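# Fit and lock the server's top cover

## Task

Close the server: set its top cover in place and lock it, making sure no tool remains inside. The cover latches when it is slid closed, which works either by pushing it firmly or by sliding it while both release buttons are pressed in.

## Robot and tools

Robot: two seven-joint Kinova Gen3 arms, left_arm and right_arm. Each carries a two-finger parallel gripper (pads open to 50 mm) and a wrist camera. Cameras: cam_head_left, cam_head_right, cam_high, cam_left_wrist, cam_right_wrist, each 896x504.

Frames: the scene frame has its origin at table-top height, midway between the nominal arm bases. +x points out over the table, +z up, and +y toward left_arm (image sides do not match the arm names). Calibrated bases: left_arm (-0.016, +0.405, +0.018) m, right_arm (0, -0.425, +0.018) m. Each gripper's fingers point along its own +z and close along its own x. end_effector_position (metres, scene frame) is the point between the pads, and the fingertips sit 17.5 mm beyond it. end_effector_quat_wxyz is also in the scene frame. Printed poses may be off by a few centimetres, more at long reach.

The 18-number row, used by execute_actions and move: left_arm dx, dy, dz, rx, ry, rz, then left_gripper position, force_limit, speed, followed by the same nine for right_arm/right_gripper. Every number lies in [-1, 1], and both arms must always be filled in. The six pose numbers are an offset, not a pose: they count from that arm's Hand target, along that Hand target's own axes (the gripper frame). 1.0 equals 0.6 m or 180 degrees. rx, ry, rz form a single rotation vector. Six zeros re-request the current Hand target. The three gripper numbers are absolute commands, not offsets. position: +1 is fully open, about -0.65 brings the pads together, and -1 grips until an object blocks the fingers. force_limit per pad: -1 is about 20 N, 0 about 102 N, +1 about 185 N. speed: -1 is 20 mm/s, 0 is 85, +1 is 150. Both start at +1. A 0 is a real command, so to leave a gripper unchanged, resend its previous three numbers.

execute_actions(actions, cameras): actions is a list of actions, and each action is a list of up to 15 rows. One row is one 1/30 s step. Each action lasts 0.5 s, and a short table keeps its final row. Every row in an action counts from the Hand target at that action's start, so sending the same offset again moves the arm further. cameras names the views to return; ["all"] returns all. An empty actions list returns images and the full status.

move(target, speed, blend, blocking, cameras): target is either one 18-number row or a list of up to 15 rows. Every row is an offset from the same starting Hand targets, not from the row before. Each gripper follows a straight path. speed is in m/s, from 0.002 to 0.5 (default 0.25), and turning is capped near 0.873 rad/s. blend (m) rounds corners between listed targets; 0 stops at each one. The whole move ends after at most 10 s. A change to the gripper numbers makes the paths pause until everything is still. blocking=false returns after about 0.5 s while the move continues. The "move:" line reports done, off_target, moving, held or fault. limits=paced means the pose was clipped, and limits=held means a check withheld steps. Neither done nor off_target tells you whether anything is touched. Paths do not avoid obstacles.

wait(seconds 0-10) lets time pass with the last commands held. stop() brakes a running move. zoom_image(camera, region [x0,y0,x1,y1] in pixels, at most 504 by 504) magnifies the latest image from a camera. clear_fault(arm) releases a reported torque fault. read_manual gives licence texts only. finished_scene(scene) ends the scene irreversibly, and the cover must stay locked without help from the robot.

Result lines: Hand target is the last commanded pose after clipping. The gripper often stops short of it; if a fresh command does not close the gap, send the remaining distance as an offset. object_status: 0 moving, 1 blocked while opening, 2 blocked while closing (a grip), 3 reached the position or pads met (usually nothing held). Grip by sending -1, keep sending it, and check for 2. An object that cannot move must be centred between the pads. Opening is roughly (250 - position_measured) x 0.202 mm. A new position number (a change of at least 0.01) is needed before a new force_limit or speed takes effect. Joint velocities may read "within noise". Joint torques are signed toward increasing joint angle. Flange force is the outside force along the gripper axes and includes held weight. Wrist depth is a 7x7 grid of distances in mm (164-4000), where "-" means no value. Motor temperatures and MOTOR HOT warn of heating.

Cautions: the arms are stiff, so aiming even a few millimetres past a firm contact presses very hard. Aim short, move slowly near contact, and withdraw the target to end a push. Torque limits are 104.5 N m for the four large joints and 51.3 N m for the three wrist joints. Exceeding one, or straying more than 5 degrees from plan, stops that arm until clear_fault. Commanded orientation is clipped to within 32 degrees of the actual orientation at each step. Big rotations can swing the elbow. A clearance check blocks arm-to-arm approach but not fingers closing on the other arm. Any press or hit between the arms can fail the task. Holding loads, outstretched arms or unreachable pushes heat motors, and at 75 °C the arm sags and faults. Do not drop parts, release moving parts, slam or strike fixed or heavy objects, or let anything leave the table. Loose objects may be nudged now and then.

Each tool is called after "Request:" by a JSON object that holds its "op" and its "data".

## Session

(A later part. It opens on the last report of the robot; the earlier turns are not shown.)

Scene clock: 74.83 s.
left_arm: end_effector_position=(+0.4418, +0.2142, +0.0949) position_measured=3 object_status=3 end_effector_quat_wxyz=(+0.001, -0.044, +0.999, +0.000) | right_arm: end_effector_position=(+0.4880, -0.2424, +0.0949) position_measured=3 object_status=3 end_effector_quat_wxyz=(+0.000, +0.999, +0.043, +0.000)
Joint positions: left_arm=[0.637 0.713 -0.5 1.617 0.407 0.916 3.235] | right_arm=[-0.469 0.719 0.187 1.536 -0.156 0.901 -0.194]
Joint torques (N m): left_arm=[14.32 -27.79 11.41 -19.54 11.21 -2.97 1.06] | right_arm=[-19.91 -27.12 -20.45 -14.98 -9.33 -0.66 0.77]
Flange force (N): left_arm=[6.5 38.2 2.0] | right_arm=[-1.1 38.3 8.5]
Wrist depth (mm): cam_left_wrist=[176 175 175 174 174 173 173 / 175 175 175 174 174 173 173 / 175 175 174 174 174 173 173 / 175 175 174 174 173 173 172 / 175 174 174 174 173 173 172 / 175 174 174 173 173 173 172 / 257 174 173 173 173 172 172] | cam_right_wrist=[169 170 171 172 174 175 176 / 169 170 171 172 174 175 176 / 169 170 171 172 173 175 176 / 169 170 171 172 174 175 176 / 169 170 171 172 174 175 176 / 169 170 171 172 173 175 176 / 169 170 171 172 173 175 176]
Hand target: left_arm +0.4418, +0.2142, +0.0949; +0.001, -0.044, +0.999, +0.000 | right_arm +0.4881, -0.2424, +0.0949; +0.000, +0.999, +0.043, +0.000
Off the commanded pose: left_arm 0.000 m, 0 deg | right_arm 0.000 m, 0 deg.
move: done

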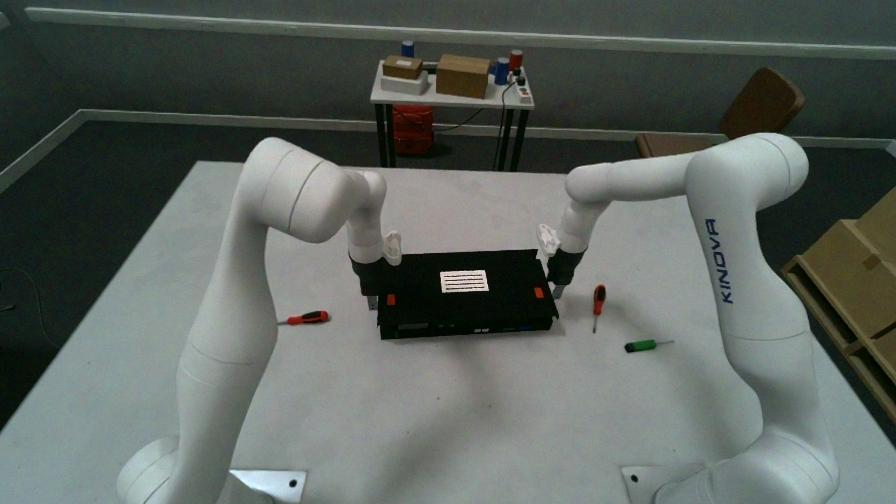

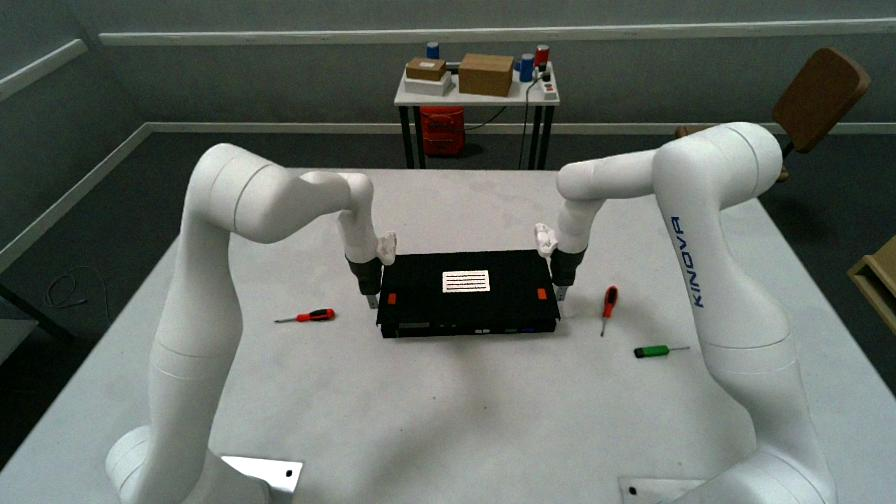

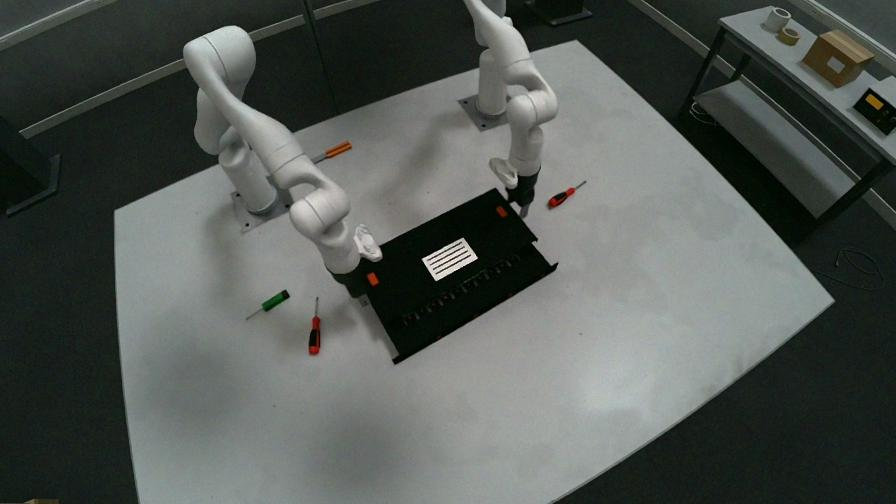

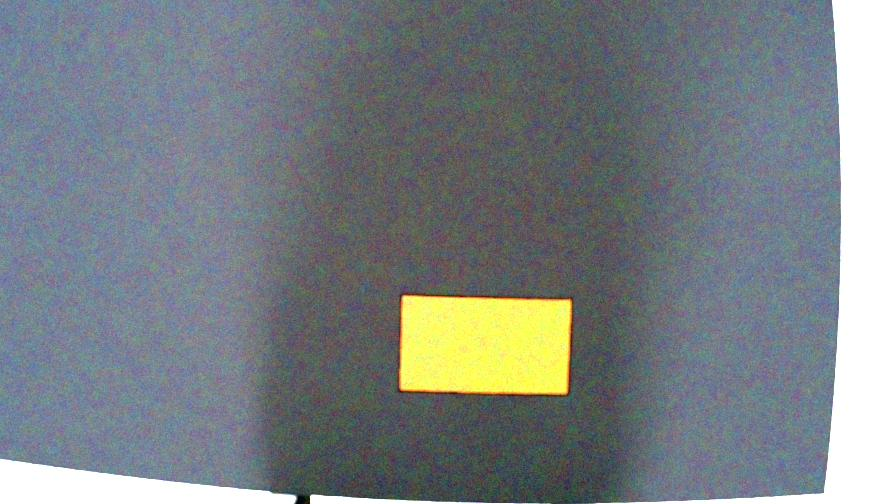

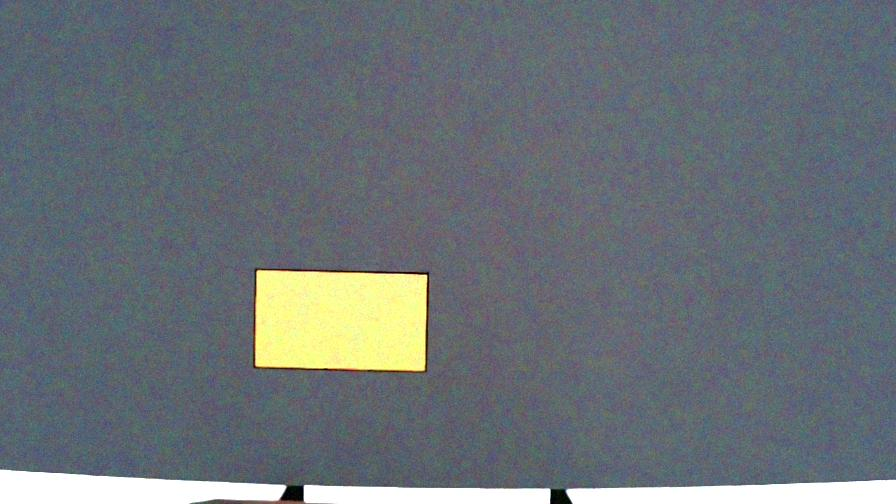

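Request:
{"op": "move", "data": {"target": [0, -0.0010, 0.030, 0, 0, 0, 1, 0, 0, 0, -0.0010, 0.030, 0, 0, 0, 1, 0, 0], "speed": 0.04, "cameras": ["all"]}}

Scene clock: 76.80 s.
left_arm: end_effector_position=(+0.4419, +0.2135, +0.0770) position_measured=3 object_status=3 end_effector_quat_wxyz=(+0.001, -0.044, +0.999, +0.000) | right_arm: end_effector_position=(+0.4880, -0.2418, +0.0770) position_measured=3 object_status=3 end_effector_quat_wxyz=(+0.000, +0.999, +0.043, +0.000)
Joint positions: left_arm=[0.63 0.741 -0.487 1.632 0.425 0.875 3.222] | right_arm=[-0.467 0.747 0.181 1.551 -0.161 0.859 -0.19]
Joint torques (N m): left_arm=[16.68 -29.53 14.14 -21.24 12.65 -2.68 1.25] | right_arm=[-22.59 -28.52 -23.67 -15.79 -10.53 -1.02 0.6]
Flange force (N): left_arm=[7.6 44.6 2.8] | right_arm=[0.0 43.6 8.8]
Wrist depth (mm): cam_left_wrist=[176 175 175 174 174 173 173 / 175 175 175 174 174 173 173 / 175 175 174 174 174 173 173 / 175 175 174 174 173 173 172 / 175 174 174 174 173 172 172 / 174 174 174 173 173 172 172 / 239 174 173 173 173 172 172] | cam_right_wrist=[169 170 171 172 174 175 176 / 169 170 171 173 174 175 176 / 169 170 171 172 173 175 176 / 169 170 171 172 174 175 176 / 169 170 171 172 173 175 176 / 169 170 171 172 173 175 176 / 169 170 171 172 173 175 176]
Hand target: left_arm +0.4419, +0.2135, +0.0769; +0.001, -0.044, +0.999, +0.000 | right_arm +0.4880, -0.2418, +0.0769; +0.000, +0.999, +0.043, +0.000
Off the commanded pose: left_arm 0.000 m, 0 deg | right_arm 0.000 m, 0 deg.
move: done

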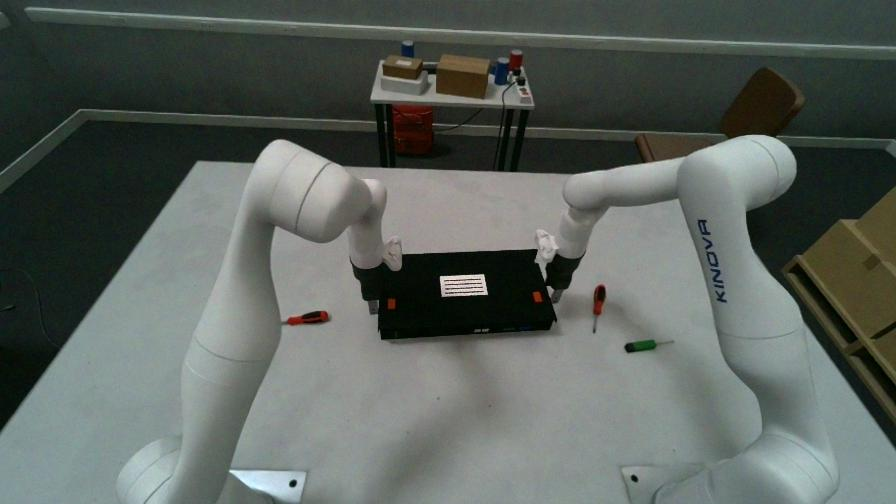

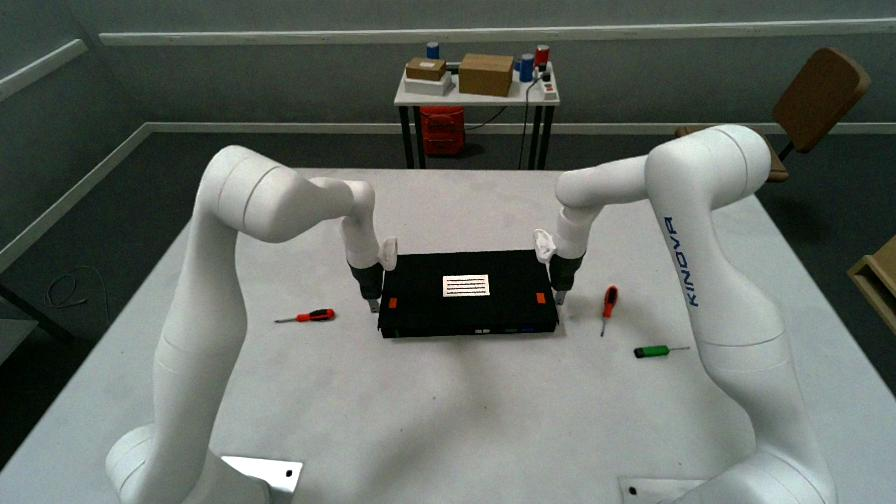

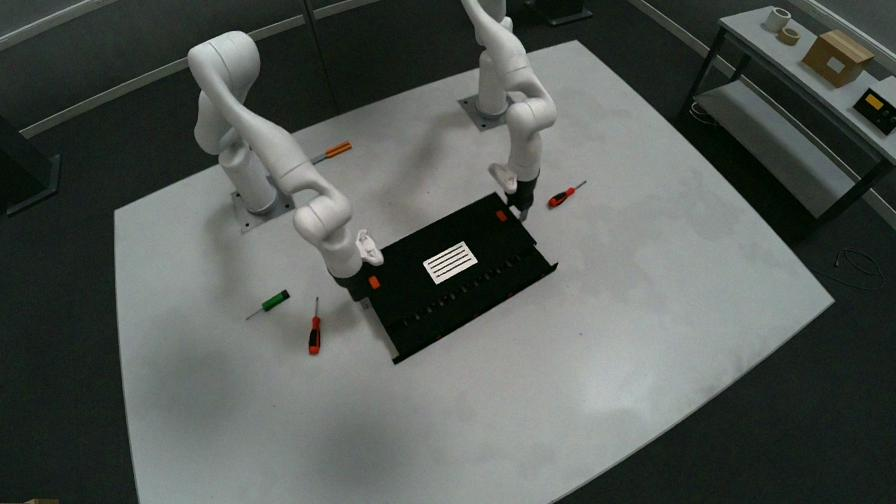

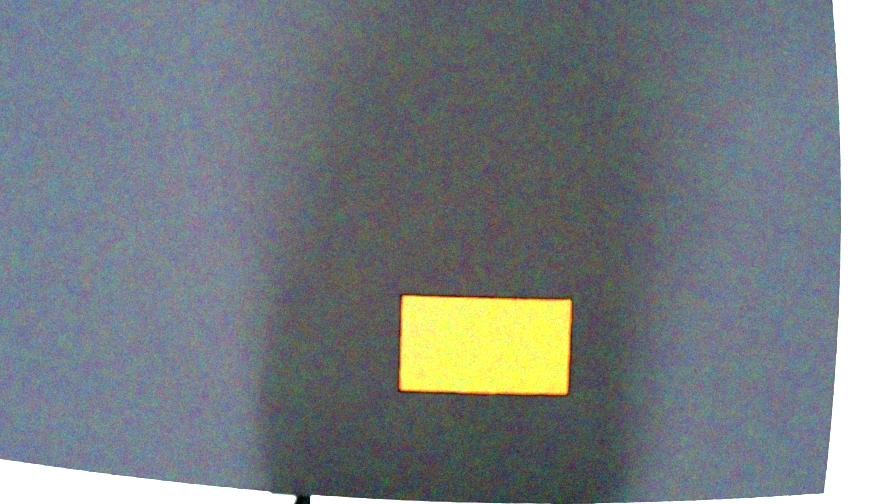

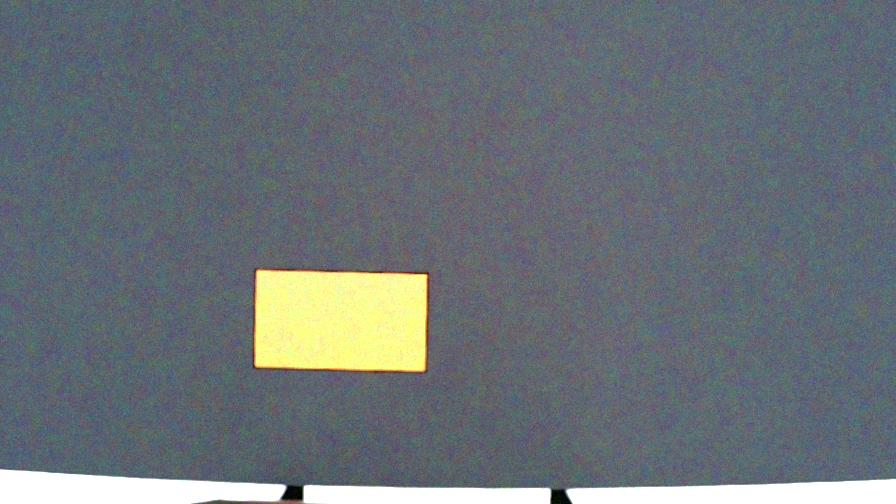

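Request:
{"op": "zoom_image", "data": {"camera": "cam_high", "region": [340, 180, 570, 370]}}

Request:
{"op": "zoom_image", "data": {"camera": "cam_head_left", "region": [360, 235, 580, 355]}}

Request:
{"op": "zoom_image", "data": {"camera": "cam_head_right", "region": [360, 235, 580, 355]}}

Scaled by 2.191 from the camera's 896x504 image, which has a finer 1280x720 frame.

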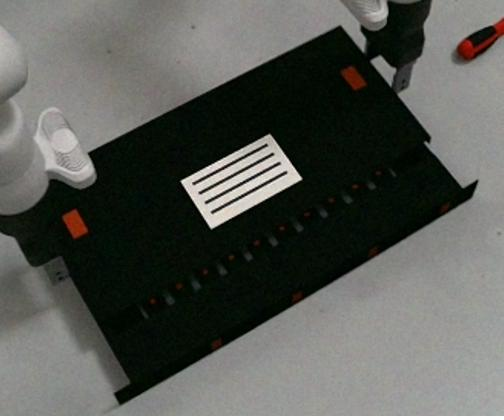

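Scaled by 2.291 from the camera's 896x504 image, which has a finer 1280x720 frame.

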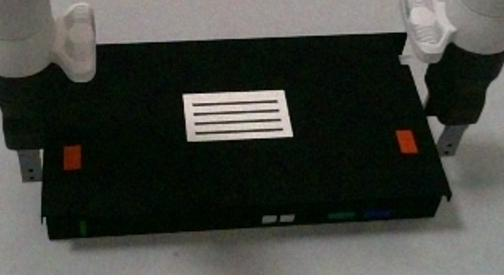

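Scaled by 2.291 from the camera's 896x504 image, which has a finer 1280x720 frame.

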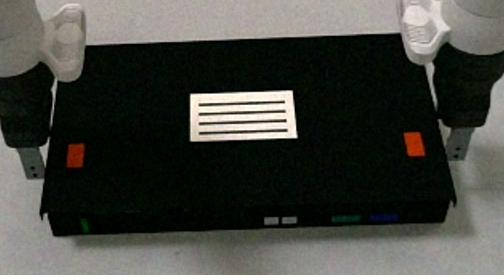

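Request:
{"op": "zoom_image", "data": {"camera": "cam_head_left", "region": [365, 300, 425, 345]}}

Request:
{"op": "zoom_image", "data": {"camera": "cam_head_left", "region": [510, 290, 570, 335]}}

Request:
{"op": "zoom_image", "data": {"camera": "cam_head_right", "region": [365, 300, 425, 345]}}

Request:
{"op": "zoom_image", "data": {"camera": "cam_head_right", "region": [510, 290, 570, 335]}}

Request:
{"op": "zoom_image", "data": {"camera": "cam_high", "region": [500, 200, 560, 290]}}

Request:
{"op": "zoom_image", "data": {"camera": "cam_high", "region": [355, 290, 425, 370]}}

Scaled by 8.400 from the camera's 896x504 image, which has a finer 1280x720 frame.

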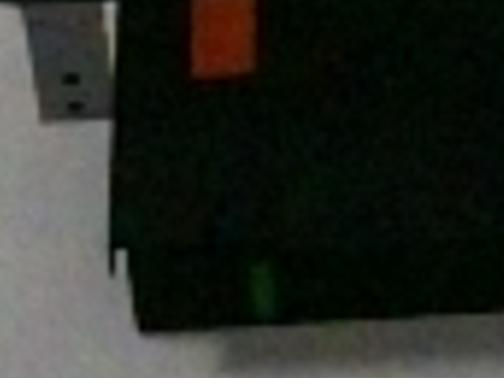

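Scaled by 8.400 from the camera's 896x504 image, which has a finer 1280x720 frame.

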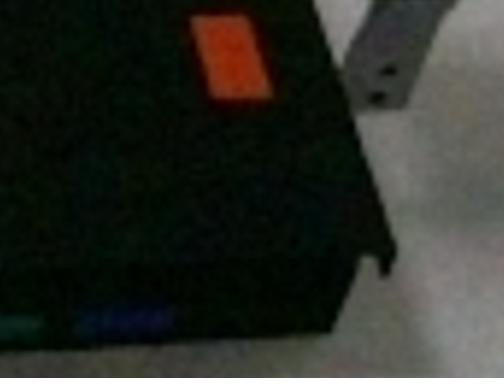

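Scaled by 8.400 from the camera's 896x504 image, which has a finer 1280x720 frame.

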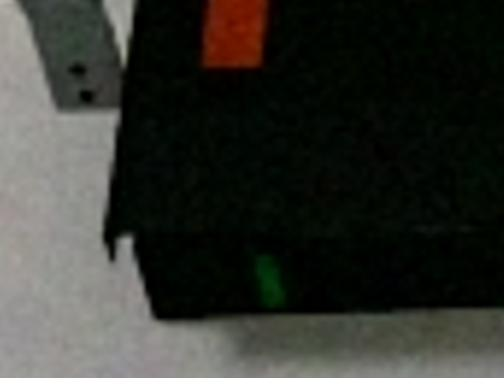

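Scaled by 8.400 from the camera's 896x504 image, which has a finer 1280x720 frame.

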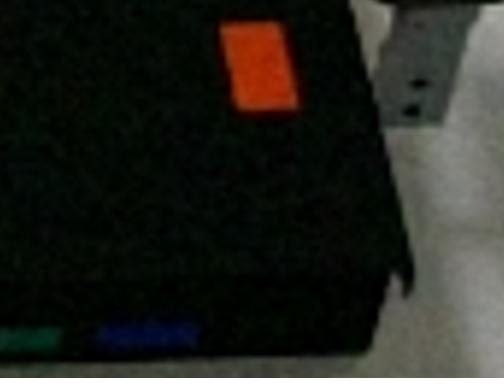

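Scaled by 5.600 from the camera's 896x504 image, which has a finer 1280x720 frame.

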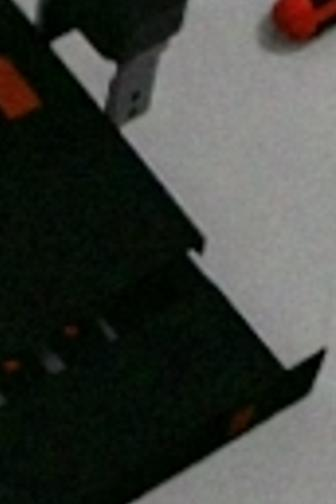

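Scaled by 6.300 from the camera's 896x504 image, which has a finer 1280x720 frame.

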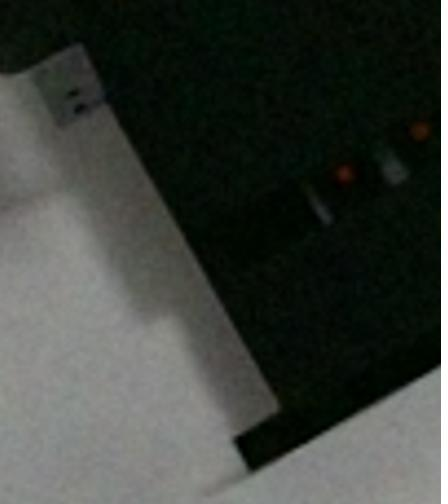

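Request:
{"op": "move", "data": {"target": [0.0012, 0.0012, 0, 0, -0.0111, -0.0011, 1, 0, 0, 0.0012, -0.0012, 0, 0, 0.0111, -0.0011, 1, 0, 0], "speed": 0.04, "cameras": ["cam_head_left", "cam_head_right", "cam_high"]}}

Scene clock: 82.23 s.
left_arm: end_effector_position=(+0.4412, +0.2142, +0.0769) position_measured=3 object_status=3 end_effector_quat_wxyz=(+0.018, -0.046, +0.999, +0.000) | right_arm: end_effector_position=(+0.4887, -0.2410, +0.0769) position_measured=3 object_status=3 end_effector_quat_wxyz=(+0.000, +0.999, +0.044, +0.017)
Joint positions: left_arm=[0.649 0.724 -0.495 1.673 0.427 0.819 3.225] | right_arm=[-0.479 0.729 0.185 1.591 -0.156 0.803 -0.195]
Joint torques (N m): left_arm=[16.8 -29.76 14.36 -21.98 12.27 -3.33 1.28] | right_arm=[-23.14 -27.82 -24.21 -16.2 -10.04 -1.15 0.67]
Flange force (N): left_arm=[7.0 44.7 2.2] | right_arm=[-1.8 44.7 8.4]
Wrist depth (mm): cam_left_wrist=[176 175 175 174 174 174 173 / 175 175 175 174 174 173 173 / 175 175 174 174 173 173 173 / 175 175 174 174 173 173 172 / 175 174 174 173 173 173 172 / 175 174 174 173 173 173 172 / 175 174 174 173 173 172 172] | cam_right_wrist=[169 170 171 172 174 175 176 / 169 170 171 172 173 175 176 / 169 170 171 172 173 175 176 / 169 170 171 172 173 175 176 / 169 170 171 172 173 175 176 / 169 170 171 172 173 175 176 / 169 170 171 172 173 175 176]
Hand target: left_arm +0.4411, +0.2142, +0.0769; +0.018, -0.046, +0.999, +0.000 | right_arm +0.4887, -0.2410, +0.0769; +0.000, +0.999, +0.044, +0.017
Off the commanded pose: left_arm 0.000 m, 0 deg | right_arm 0.000 m, 0 deg.
move: done
Images, in order (width x height): cam_head_left 896x504, cam_head_right 896x504, cam_high 896x504.

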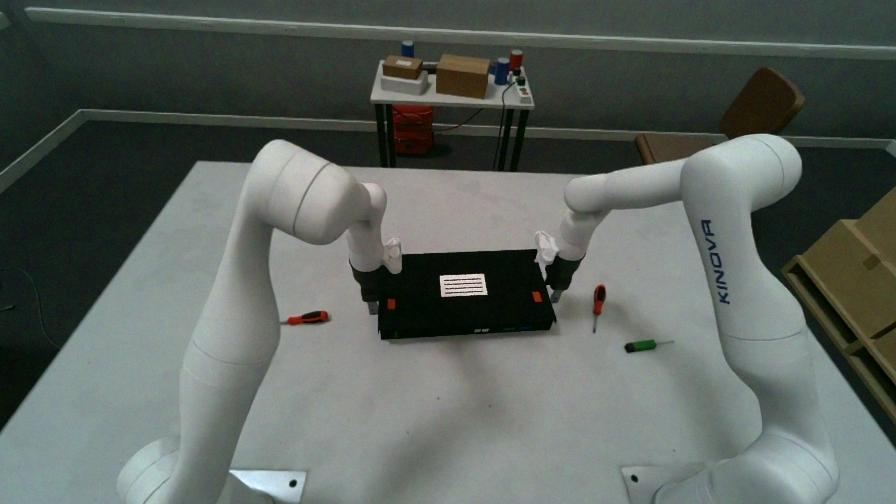

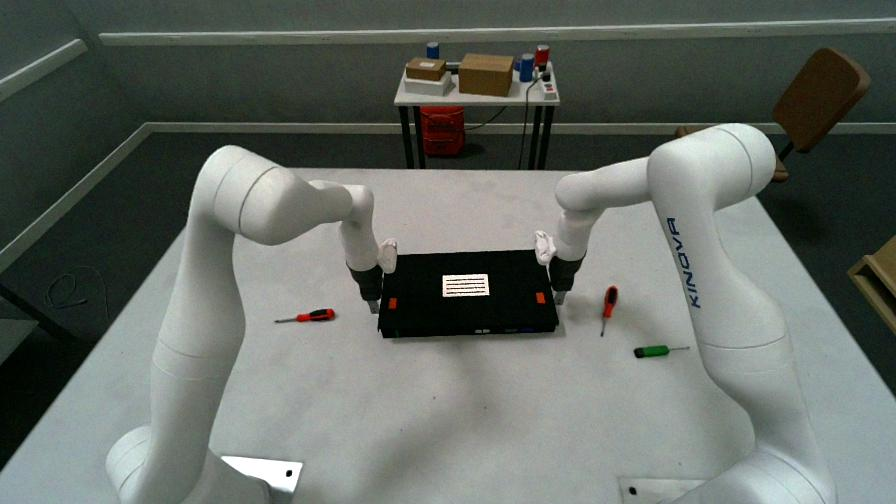

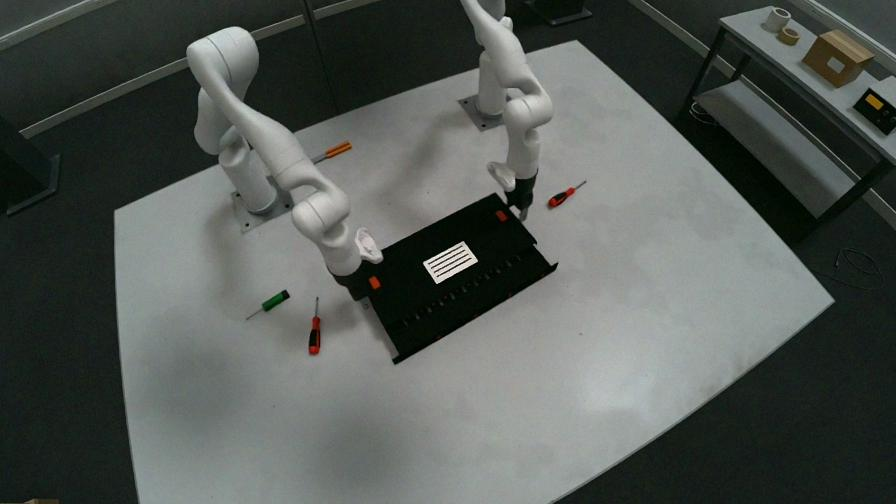

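Request:
{"op": "zoom_image", "data": {"camera": "cam_head_left", "region": [365, 300, 425, 345]}}

Request:
{"op": "zoom_image", "data": {"camera": "cam_head_left", "region": [510, 290, 570, 335]}}

Request:
{"op": "zoom_image", "data": {"camera": "cam_head_right", "region": [365, 300, 425, 345]}}

Request:
{"op": "zoom_image", "data": {"camera": "cam_head_right", "region": [510, 290, 570, 335]}}

Scaled by 8.400 from the camera's 896x504 image, which has a finer 1280x720 frame.

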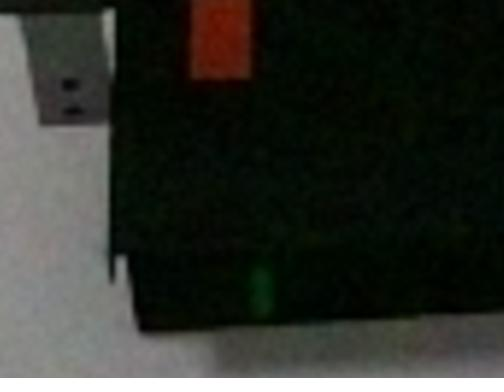

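Scaled by 8.400 from the camera's 896x504 image, which has a finer 1280x720 frame.

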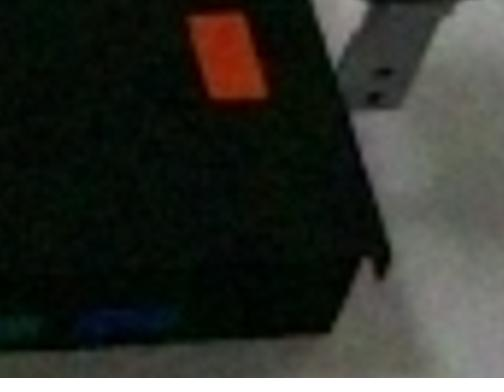

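Scaled by 8.400 from the camera's 896x504 image, which has a finer 1280x720 frame.

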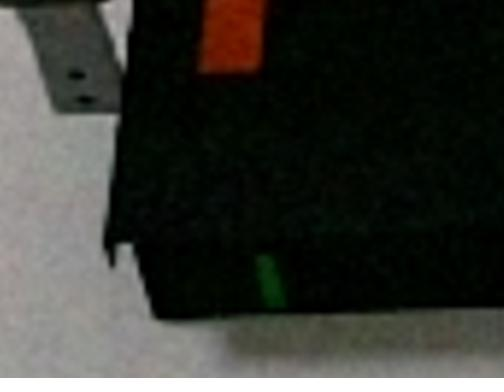

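Scaled by 8.400 from the camera's 896x504 image, which has a finer 1280x720 frame.

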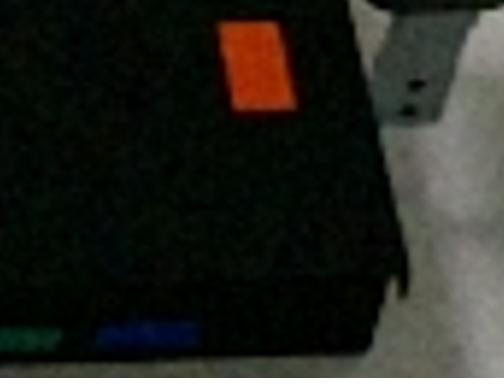

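Request:
{"op": "move", "data": {"target": [0.0005, 0, 0.0133, 0, 0, 0, 1, 0, 0, -0.0005, 0, 0.0133, 0, 0, 0, 1, 0, 0], "speed": 0.03}}

Scene clock: 84.03 s.
left_arm: end_effector_position=(+0.4411, +0.2142, +0.0690) position_measured=3 object_status=3 end_effector_quat_wxyz=(+0.018, -0.046, +0.999, +0.000) | right_arm: end_effector_position=(+0.4887, -0.2410, +0.0690) position_measured=3 object_status=3 end_effector_quat_wxyz=(+0.000, +0.999, +0.044, +0.017)
Joint positions: left_arm=[0.645 0.737 -0.488 1.68 0.436 0.8 3.218] | right_arm=[-0.478 0.742 0.183 1.597 -0.159 0.784 -0.193]
Joint torques (N m): left_arm=[16.73 -29.97 14.37 -21.8 12.09 -3.15 1.25] | right_arm=[-23.07 -27.98 -24.2 -15.81 -9.78 -0.71 0.64]
Flange force (N): left_arm=[6.8 44.3 2.0] | right_arm=[-1.6 44.6 9.0]
Wrist depth (mm): cam_left_wrist=[176 175 175 174 174 173 173 / 176 175 174 174 174 173 173 / 175 175 174 174 173 173 173 / 175 175 174 174 173 173 173 / 175 174 174 173 173 173 172 / 175 175 174 173 173 172 172 / 234 174 173 173 173 172 172] | cam_right_wrist=[169 170 171 172 174 175 176 / 169 170 171 172 174 175 176 / 169 170 171 172 174 175 176 / 169 170 171 172 174 175 176 / 169 170 171 172 173 175 176 / 169 170 171 172 173 175 176 / 169 170 171 172 173 175 176]
Hand target: left_arm +0.4411, +0.2142, +0.0689; +0.018, -0.046, +0.999, +0.000 | right_arm +0.4886, -0.2410, +0.0689; +0.000, +0.999, +0.044, +0.017
Off the commanded pose: left_arm 0.000 m, 0 deg | right_arm 0.000 m, 0 deg.
move: done

Request:
{"op": "move", "data": {"target": [0.0002, 0, 0.005, 0, 0, 0, 1, 0, 0, -0.0002, 0, 0.005, 0, 0, 0, 1, 0, 0], "speed": 0.02}}

Scene clock: 84.80 s.
left_arm: end_effector_position=(+0.4411, +0.2142, +0.0660) position_measured=3 object_status=3 end_effector_quat_wxyz=(+0.018, -0.046, +0.999, +0.000) | right_arm: end_effector_position=(+0.4887, -0.2410, +0.0661) position_measured=3 object_status=3 end_effector_quat_wxyz=(+0.000, +0.999, +0.044, +0.017)
Joint positions: left_arm=[0.644 0.742 -0.485 1.682 0.439 0.793 3.216] | right_arm=[-0.477 0.747 0.181 1.599 -0.16 0.777 -0.193]
Joint torques (N m): left_arm=[16.28 -29.45 13.99 -20.86 11.53 -2.86 1.2] | right_arm=[-23.98 -19.39 -26.44 -14.7 -10.82 -2.65 0.33]
Flange force (N): left_arm=[5.8 42.6 1.5] | right_arm=[-6.3 48.5 -11.6]
Wrist depth (mm): cam_left_wrist=[176 176 175 175 174 173 173 / 175 175 175 174 174 173 173 / 175 175 174 174 173 173 173 / 175 175 174 174 173 173 172 / 175 175 174 174 173 172 172 / 175 175 174 173 173 172 172 / 232 174 174 173 173 172 172] | cam_right_wrist=[169 170 171 172 174 175 177 / 169 170 171 172 174 175 176 / 169 170 171 172 173 175 176 / 169 170 171 172 173 175 176 / 169 169 171 172 173 175 176 / 168 170 171 172 173 175 176 / 169 169 171 172 173 175 176]
Hand target: left_arm +0.4411, +0.2142, +0.0659; +0.018, -0.046, +0.999, +0.000 | right_arm +0.4886, -0.2410, +0.0659; +0.000, +0.999, +0.044, +0.017
Off the commanded pose: left_arm 0.000 m, 0 deg | right_arm 0.000 m, 0 deg.
move: done

Request:
{"op": "move", "data": {"target": [0, -0.0017, 0, 0, 0, 0, 1, 0, 0, 0, 0.0017, 0, 0, 0, 0, 1, 0, 0], "speed": 0.02}}

Scene clock: 85.80 s.
left_arm: end_effector_position=(+0.4412, +0.2131, +0.0659) position_measured=3 object_status=3 end_effector_quat_wxyz=(+0.018, -0.046, +0.999, +0.000) | right_arm: end_effector_position=(+0.4887, -0.2420, +0.0659) position_measured=3 object_status=3 end_effector_quat_wxyz=(+0.000, +0.999, +0.044, +0.017)
Joint positions: left_arm=[0.645 0.742 -0.485 1.68 0.439 0.794 3.218] | right_arm=[-0.475 0.746 0.181 1.6 -0.16 0.776 -0.191]
Joint torques (N m): left_arm=[17 -30.16 14.71 -21.94 12.17 -3.13 1.34] | right_arm=[-23.29 -28.42 -24.62 -15.93 -9.92 -1 0.59]
Flange force (N): left_arm=[6.7 45.1 2.0] | right_arm=[-0.8 44.9 8.9]
Wrist depth (mm): cam_left_wrist=[176 176 175 175 174 173 173 / 176 176 175 175 174 173 173 / 176 175 175 174 173 173 173 / 176 175 174 174 173 173 172 / 175 175 174 174 173 173 172 / 175 175 174 173 173 172 172 / 232 174 174 173 172 172 172] | cam_right_wrist=[169 170 171 172 173 175 176 / 168 169 171 172 173 175 176 / 169 170 171 172 173 175 176 / 168 170 171 172 173 175 176 / 168 169 171 172 173 175 176 / 168 169 171 172 173 175 176 / 168 169 171 172 173 175 176]
Hand target: left_arm +0.4412, +0.2131, +0.0659; +0.018, -0.046, +0.999, +0.000 | right_arm +0.4887, -0.2420, +0.0659; +0.000, +0.999, +0.044, +0.017
Off the commanded pose: left_arm 0.000 m, 0 deg | right_arm 0.000 m, 0 deg.
move: done

Request:
{"op": "move", "data": {"target": [0.0002, 0, 0.005, 0, 0, 0, 1, 0, 0, -0.0002, 0, 0.005, 0, 0, 0, 1, 0, 0], "speed": 0.02}}

Scene clock: 86.60 s.
left_arm: end_effector_position=(+0.4412, +0.2131, +0.0630) position_measured=3 object_status=3 end_effector_quat_wxyz=(+0.018, -0.046, +0.999, +0.000) | right_arm: end_effector_position=(+0.4887, -0.2420, +0.0629) position_measured=3 object_status=3 end_effector_quat_wxyz=(+0.000, +0.999, +0.044, +0.017)
Joint positions: left_arm=[0.644 0.747 -0.483 1.683 0.443 0.787 3.215] | right_arm=[-0.474 0.751 0.18 1.603 -0.161 0.77 -0.19]
Joint torques (N m): left_arm=[15.55 -29.26 13.13 -20.5 11 -2.6 1.11] | right_arm=[-23.96 -29.17 -25.83 -17.86 -11.35 -2.27 -0.18]
Flange force (N): left_arm=[6.4 41.2 2.0] | right_arm=[-3.4 48.4 7.7]
Wrist depth (mm): cam_left_wrist=[178 177 176 175 174 173 172 / 178 177 176 175 173 172 172 / 178 177 176 175 174 172 171 / 178 177 176 175 173 172 171 / 178 177 175 174 173 172 171 / 177 177 175 174 173 172 171 / 177 176 175 174 173 172 170] | cam_right_wrist=[167 169 171 172 174 176 178 / 167 169 170 172 174 176 178 / 167 169 170 172 174 176 178 / 167 169 170 172 174 176 178 / 167 169 170 172 174 176 178 / 167 168 170 172 174 176 178 / 167 168 170 172 174 176 178]
Hand target: left_arm +0.4412, +0.2131, +0.0629; +0.018, -0.046, +0.999, +0.000 | right_arm +0.4887, -0.2420, +0.0629; +0.000, +0.999, +0.044, +0.017
Off the commanded pose: left_arm 0.000 m, 0 deg | right_arm 0.000 m, 0 deg.
move: done

Request:
{"op": "move", "data": {"target": [0.0013, -0.0008, 0, 0, -0.0067, -0.0011, 1, 0, 0, 0.0012, 0.0009, 0, 0, 0.0067, -0.0011, 1, 0, 0], "speed": 0.02, "cameras": ["cam_high"]}}

Request:
{"op": "zoom_image", "data": {"camera": "cam_high", "region": [480, 180, 565, 290]}}

Request:
{"op": "zoom_image", "data": {"camera": "cam_high", "region": [355, 270, 455, 370]}}

Scene clock: 89.27 s.
left_arm: end_effector_position=(+0.4405, +0.2126, +0.0629) position_measured=3 object_status=3 end_effector_quat_wxyz=(+0.028, -0.047, +0.998, +0.001) | right_arm: end_effector_position=(+0.4895, -0.2425, +0.0630) position_measured=3 object_status=3 end_effector_quat_wxyz=(-0.001, +0.999, +0.046, +0.028)
Joint positions: left_arm=[0.657 0.738 -0.487 1.707 0.445 0.753 3.22] | right_arm=[-0.48 0.741 0.182 1.626 -0.157 0.735 -0.19]
Joint torques (N m): left_arm=[17.1 -29.39 14.83 -21.29 11.49 -2.6 1.21] | right_arm=[-21.8 -29 -23.37 -17.05 -9.91 -1.71 -0.25]
Flange force (N): left_arm=[5.7 44.7 1.4] | right_arm=[-3.8 44.1 9.4]
Wrist depth (mm): cam_left_wrist=[180 178 177 175 174 172 171 / 179 178 177 175 174 172 171 / 179 178 177 175 173 172 171 / 179 178 176 175 173 172 171 / 179 178 176 174 173 172 170 / 179 177 176 174 173 172 170 / 179 177 175 174 173 171 170] | cam_right_wrist=[167 168 171 173 175 177 179 / 167 168 171 173 175 177 179 / 167 169 171 173 175 177 179 / 167 169 170 172 175 177 179 / 167 168 170 173 175 177 179 / 167 168 170 173 175 177 179 / 167 168 170 172 174 177 179]
Hand target: left_arm +0.4405, +0.2126, +0.0629; +0.028, -0.047, +0.998, +0.001 | right_arm +0.4895, -0.2425, +0.0630; -0.001, +0.999, +0.046, +0.028
Off the commanded pose: left_arm 0.000 m, 0 deg | right_arm 0.000 m, 0 deg.
move: done
Images, in order (width x height): cam_high 896x504.

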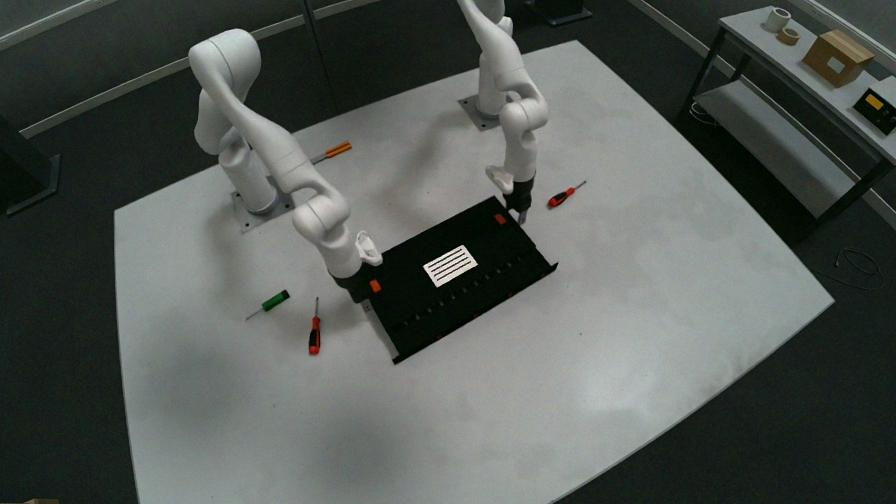

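Scaled by 4.582 from the camera's 896x504 image, which has a finer 1280x720 frame.

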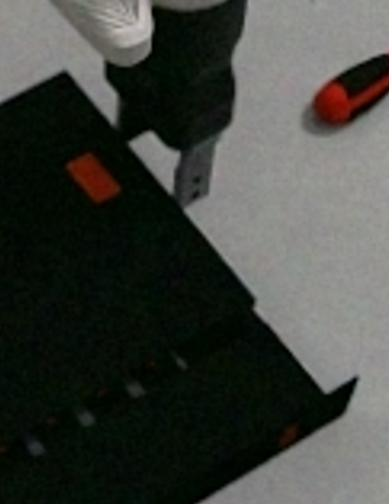

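Scaled by 5.040 from the camera's 896x504 image, which has a finer 1280x720 frame.

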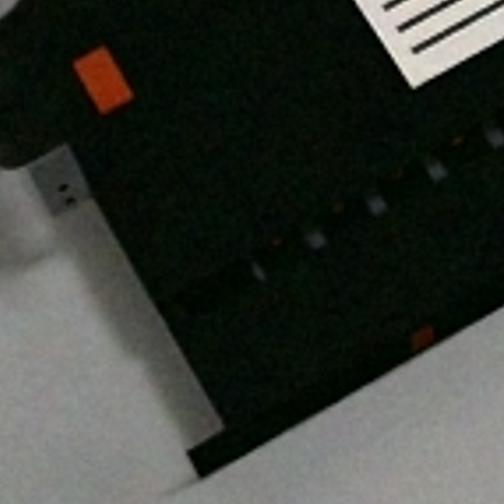

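Request:
{"op": "zoom_image", "data": {"camera": "cam_high", "region": [520, 230, 564, 274]}}

Request:
{"op": "zoom_image", "data": {"camera": "cam_high", "region": [366, 310, 410, 354]}}

Scaled by 11.455 from the camera's 896x504 image, which has a finer 1280x720 frame.

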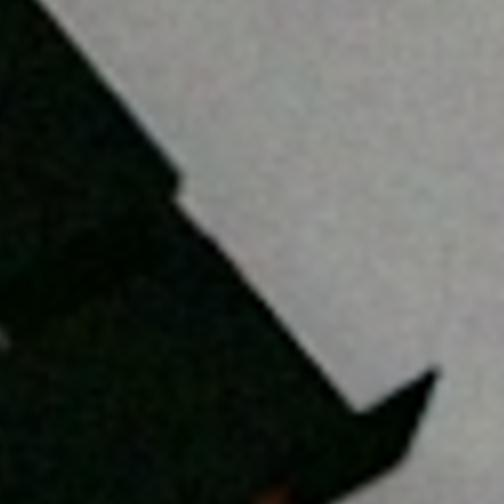

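Scaled by 11.455 from the camera's 896x504 image, which has a finer 1280x720 frame.

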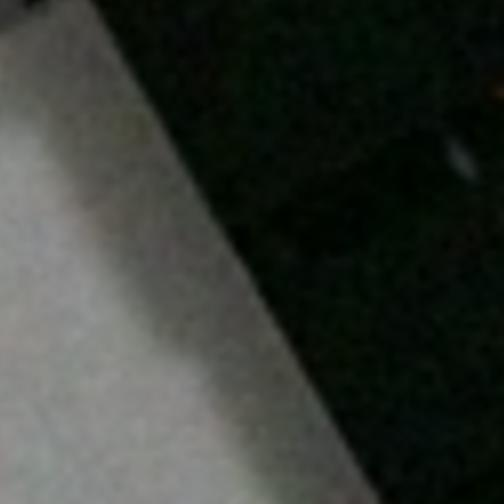

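Request:
{"op": "move", "data": {"target": [0.0003, 0, 0.005, 0, 0, 0, 1, 0, 0, -0.0003, 0, 0.005, 0, 0, 0, 1, 0, 0], "speed": 0.02}}

Scene clock: 91.23 s.
left_arm: end_effector_position=(+0.4405, +0.2126, +0.0599) position_measured=3 object_status=3 end_effector_quat_wxyz=(+0.028, -0.047, +0.998, +0.001) | right_arm: end_effector_position=(+0.4895, -0.2425, +0.0600) position_measured=3 object_status=3 end_effector_quat_wxyz=(-0.001, +0.999, +0.046, +0.028)
Joint positions: left_arm=[0.656 0.743 -0.484 1.709 0.449 0.746 3.217] | right_arm=[-0.479 0.746 0.181 1.628 -0.158 0.728 -0.189]
Joint torques (N m): left_arm=[16.93 -29.5 14.77 -20.91 11.41 -2.43 1.2] | right_arm=[-21.69 -28.99 -23.34 -16.87 -9.81 -1.61 -0.25]
Flange force (N): left_arm=[5.0 43.9 1.5] | right_arm=[-3.6 43.8 9.3]
Wrist depth (mm): cam_left_wrist=[180 179 177 175 174 172 171 / 180 178 176 175 174 172 171 / 179 178 176 175 174 172 171 / 179 178 176 175 174 172 171 / 179 177 176 175 174 172 170 / 179 177 176 174 173 172 171 / 228 178 176 174 173 171 170] | cam_right_wrist=[167 168 171 173 175 177 179 / 167 168 171 173 175 177 179 / 167 169 171 172 175 177 179 / 167 169 170 172 175 177 179 / 167 168 171 172 175 177 179 / 167 168 170 173 175 177 179 / 167 168 170 172 174 177 179]
Hand target: left_arm +0.4405, +0.2126, +0.0599; +0.028, -0.047, +0.998, +0.001 | right_arm +0.4895, -0.2425, +0.0599; -0.001, +0.999, +0.046, +0.028
Off the commanded pose: left_arm 0.000 m, 0 deg | right_arm 0.000 m, 0 deg.
move: done

Request:
{"op": "move", "data": {"target": [0.0003, 0, 0.005, 0, 0, 0, 1, 0, 0, -0.0003, 0, 0.005, 0, 0, 0, 1, 0, 0], "speed": 0.02}}

Scene clock: 92.07 s.
left_arm: end_effector_position=(+0.4404, +0.2126, +0.0569) position_measured=3 object_status=3 end_effector_quat_wxyz=(+0.028, -0.047, +0.998, +0.001) | right_arm: end_effector_position=(+0.4895, -0.2425, +0.0570) position_measured=3 object_status=3 end_effector_quat_wxyz=(-0.001, +0.999, +0.046, +0.028)
Joint positions: left_arm=[0.654 0.748 -0.481 1.711 0.452 0.739 3.215] | right_arm=[-0.478 0.751 0.18 1.63 -0.159 0.721 -0.189]
Joint torques (N m): left_arm=[16.97 -28.27 15.22 -20.64 11.46 -2.78 1.21] | right_arm=[-21.88 -28.53 -23.74 -16.44 -9.88 -1.29 -0.29]
Flange force (N): left_arm=[5.0 44.1 -2.4] | right_arm=[-3.5 44.2 8.8]
Wrist depth (mm): cam_left_wrist=[179 178 177 175 174 173 172 / 179 178 176 175 174 173 172 / 179 178 176 175 174 172 171 / 178 177 176 175 173 172 171 / 178 177 176 175 173 172 171 / 178 177 176 174 173 171 171 / 225 177 175 174 173 171 170] | cam_right_wrist=[167 169 171 173 175 177 179 / 167 169 171 173 175 177 179 / 167 169 171 173 175 177 179 / 167 169 171 173 175 177 179 / 167 169 171 173 175 177 179 / 167 169 171 173 175 177 178 / 167 168 171 172 174 177 179]
Hand target: left_arm +0.4404, +0.2126, +0.0569; +0.028, -0.047, +0.998, +0.001 | right_arm +0.4895, -0.2425, +0.0569; -0.001, +0.999, +0.046, +0.028
Off the commanded pose: left_arm 0.000 m, 0 deg | right_arm 0.000 m, 0 deg.
move: done

Request:
{"op": "move", "data": {"target": [0.0002, 0, 0.0033, 0, 0, 0, 1, 0, 0, -0.0002, 0, 0.0033, 0, 0, 0, 1, 0, 0], "speed": 0.02}}

Scene clock: 92.87 s.
left_arm: end_effector_position=(+0.4405, +0.2126, +0.0550) position_measured=3 object_status=3 end_effector_quat_wxyz=(+0.029, -0.047, +0.998, +0.001) | right_arm: end_effector_position=(+0.4894, -0.2425, +0.0550) position_measured=3 object_status=3 end_effector_quat_wxyz=(-0.001, +0.999, +0.046, +0.028)
Joint positions: left_arm=[0.653 0.751 -0.479 1.712 0.454 0.735 3.213] | right_arm=[-0.478 0.755 0.179 1.632 -0.16 0.716 -0.188]
Joint torques (N m): left_arm=[17.25 -23.38 16.45 -19.87 11.75 -3.65 1.29] | right_arm=[-22.05 -27.75 -23.81 -16.54 -9.85 -1.5 -0.37]
Flange force (N): left_arm=[6.7 46.2 -14.8] | right_arm=[-4.5 45.1 6.8]
Wrist depth (mm): cam_left_wrist=[178 178 176 175 174 173 172 / 178 177 176 175 174 173 172 / 178 177 176 175 174 173 172 / 177 176 175 175 174 172 171 / 177 177 175 174 173 172 171 / 177 176 175 174 173 172 171 / 223 176 175 174 173 171 170] | cam_right_wrist=[168 169 171 172 174 176 178 / 168 169 171 173 174 176 178 / 168 169 171 172 174 176 178 / 168 169 171 173 174 176 178 / 168 170 171 173 175 176 178 / 168 169 171 173 175 176 178 / 168 169 171 172 174 177 178]
Hand target: left_arm +0.4404, +0.2126, +0.0549; +0.028, -0.047, +0.998, +0.001 | right_arm +0.4894, -0.2425, +0.0550; -0.001, +0.999, +0.046, +0.028
Off the commanded pose: left_arm 0.000 m, 0 deg | right_arm 0.000 m, 0 deg.
move: done


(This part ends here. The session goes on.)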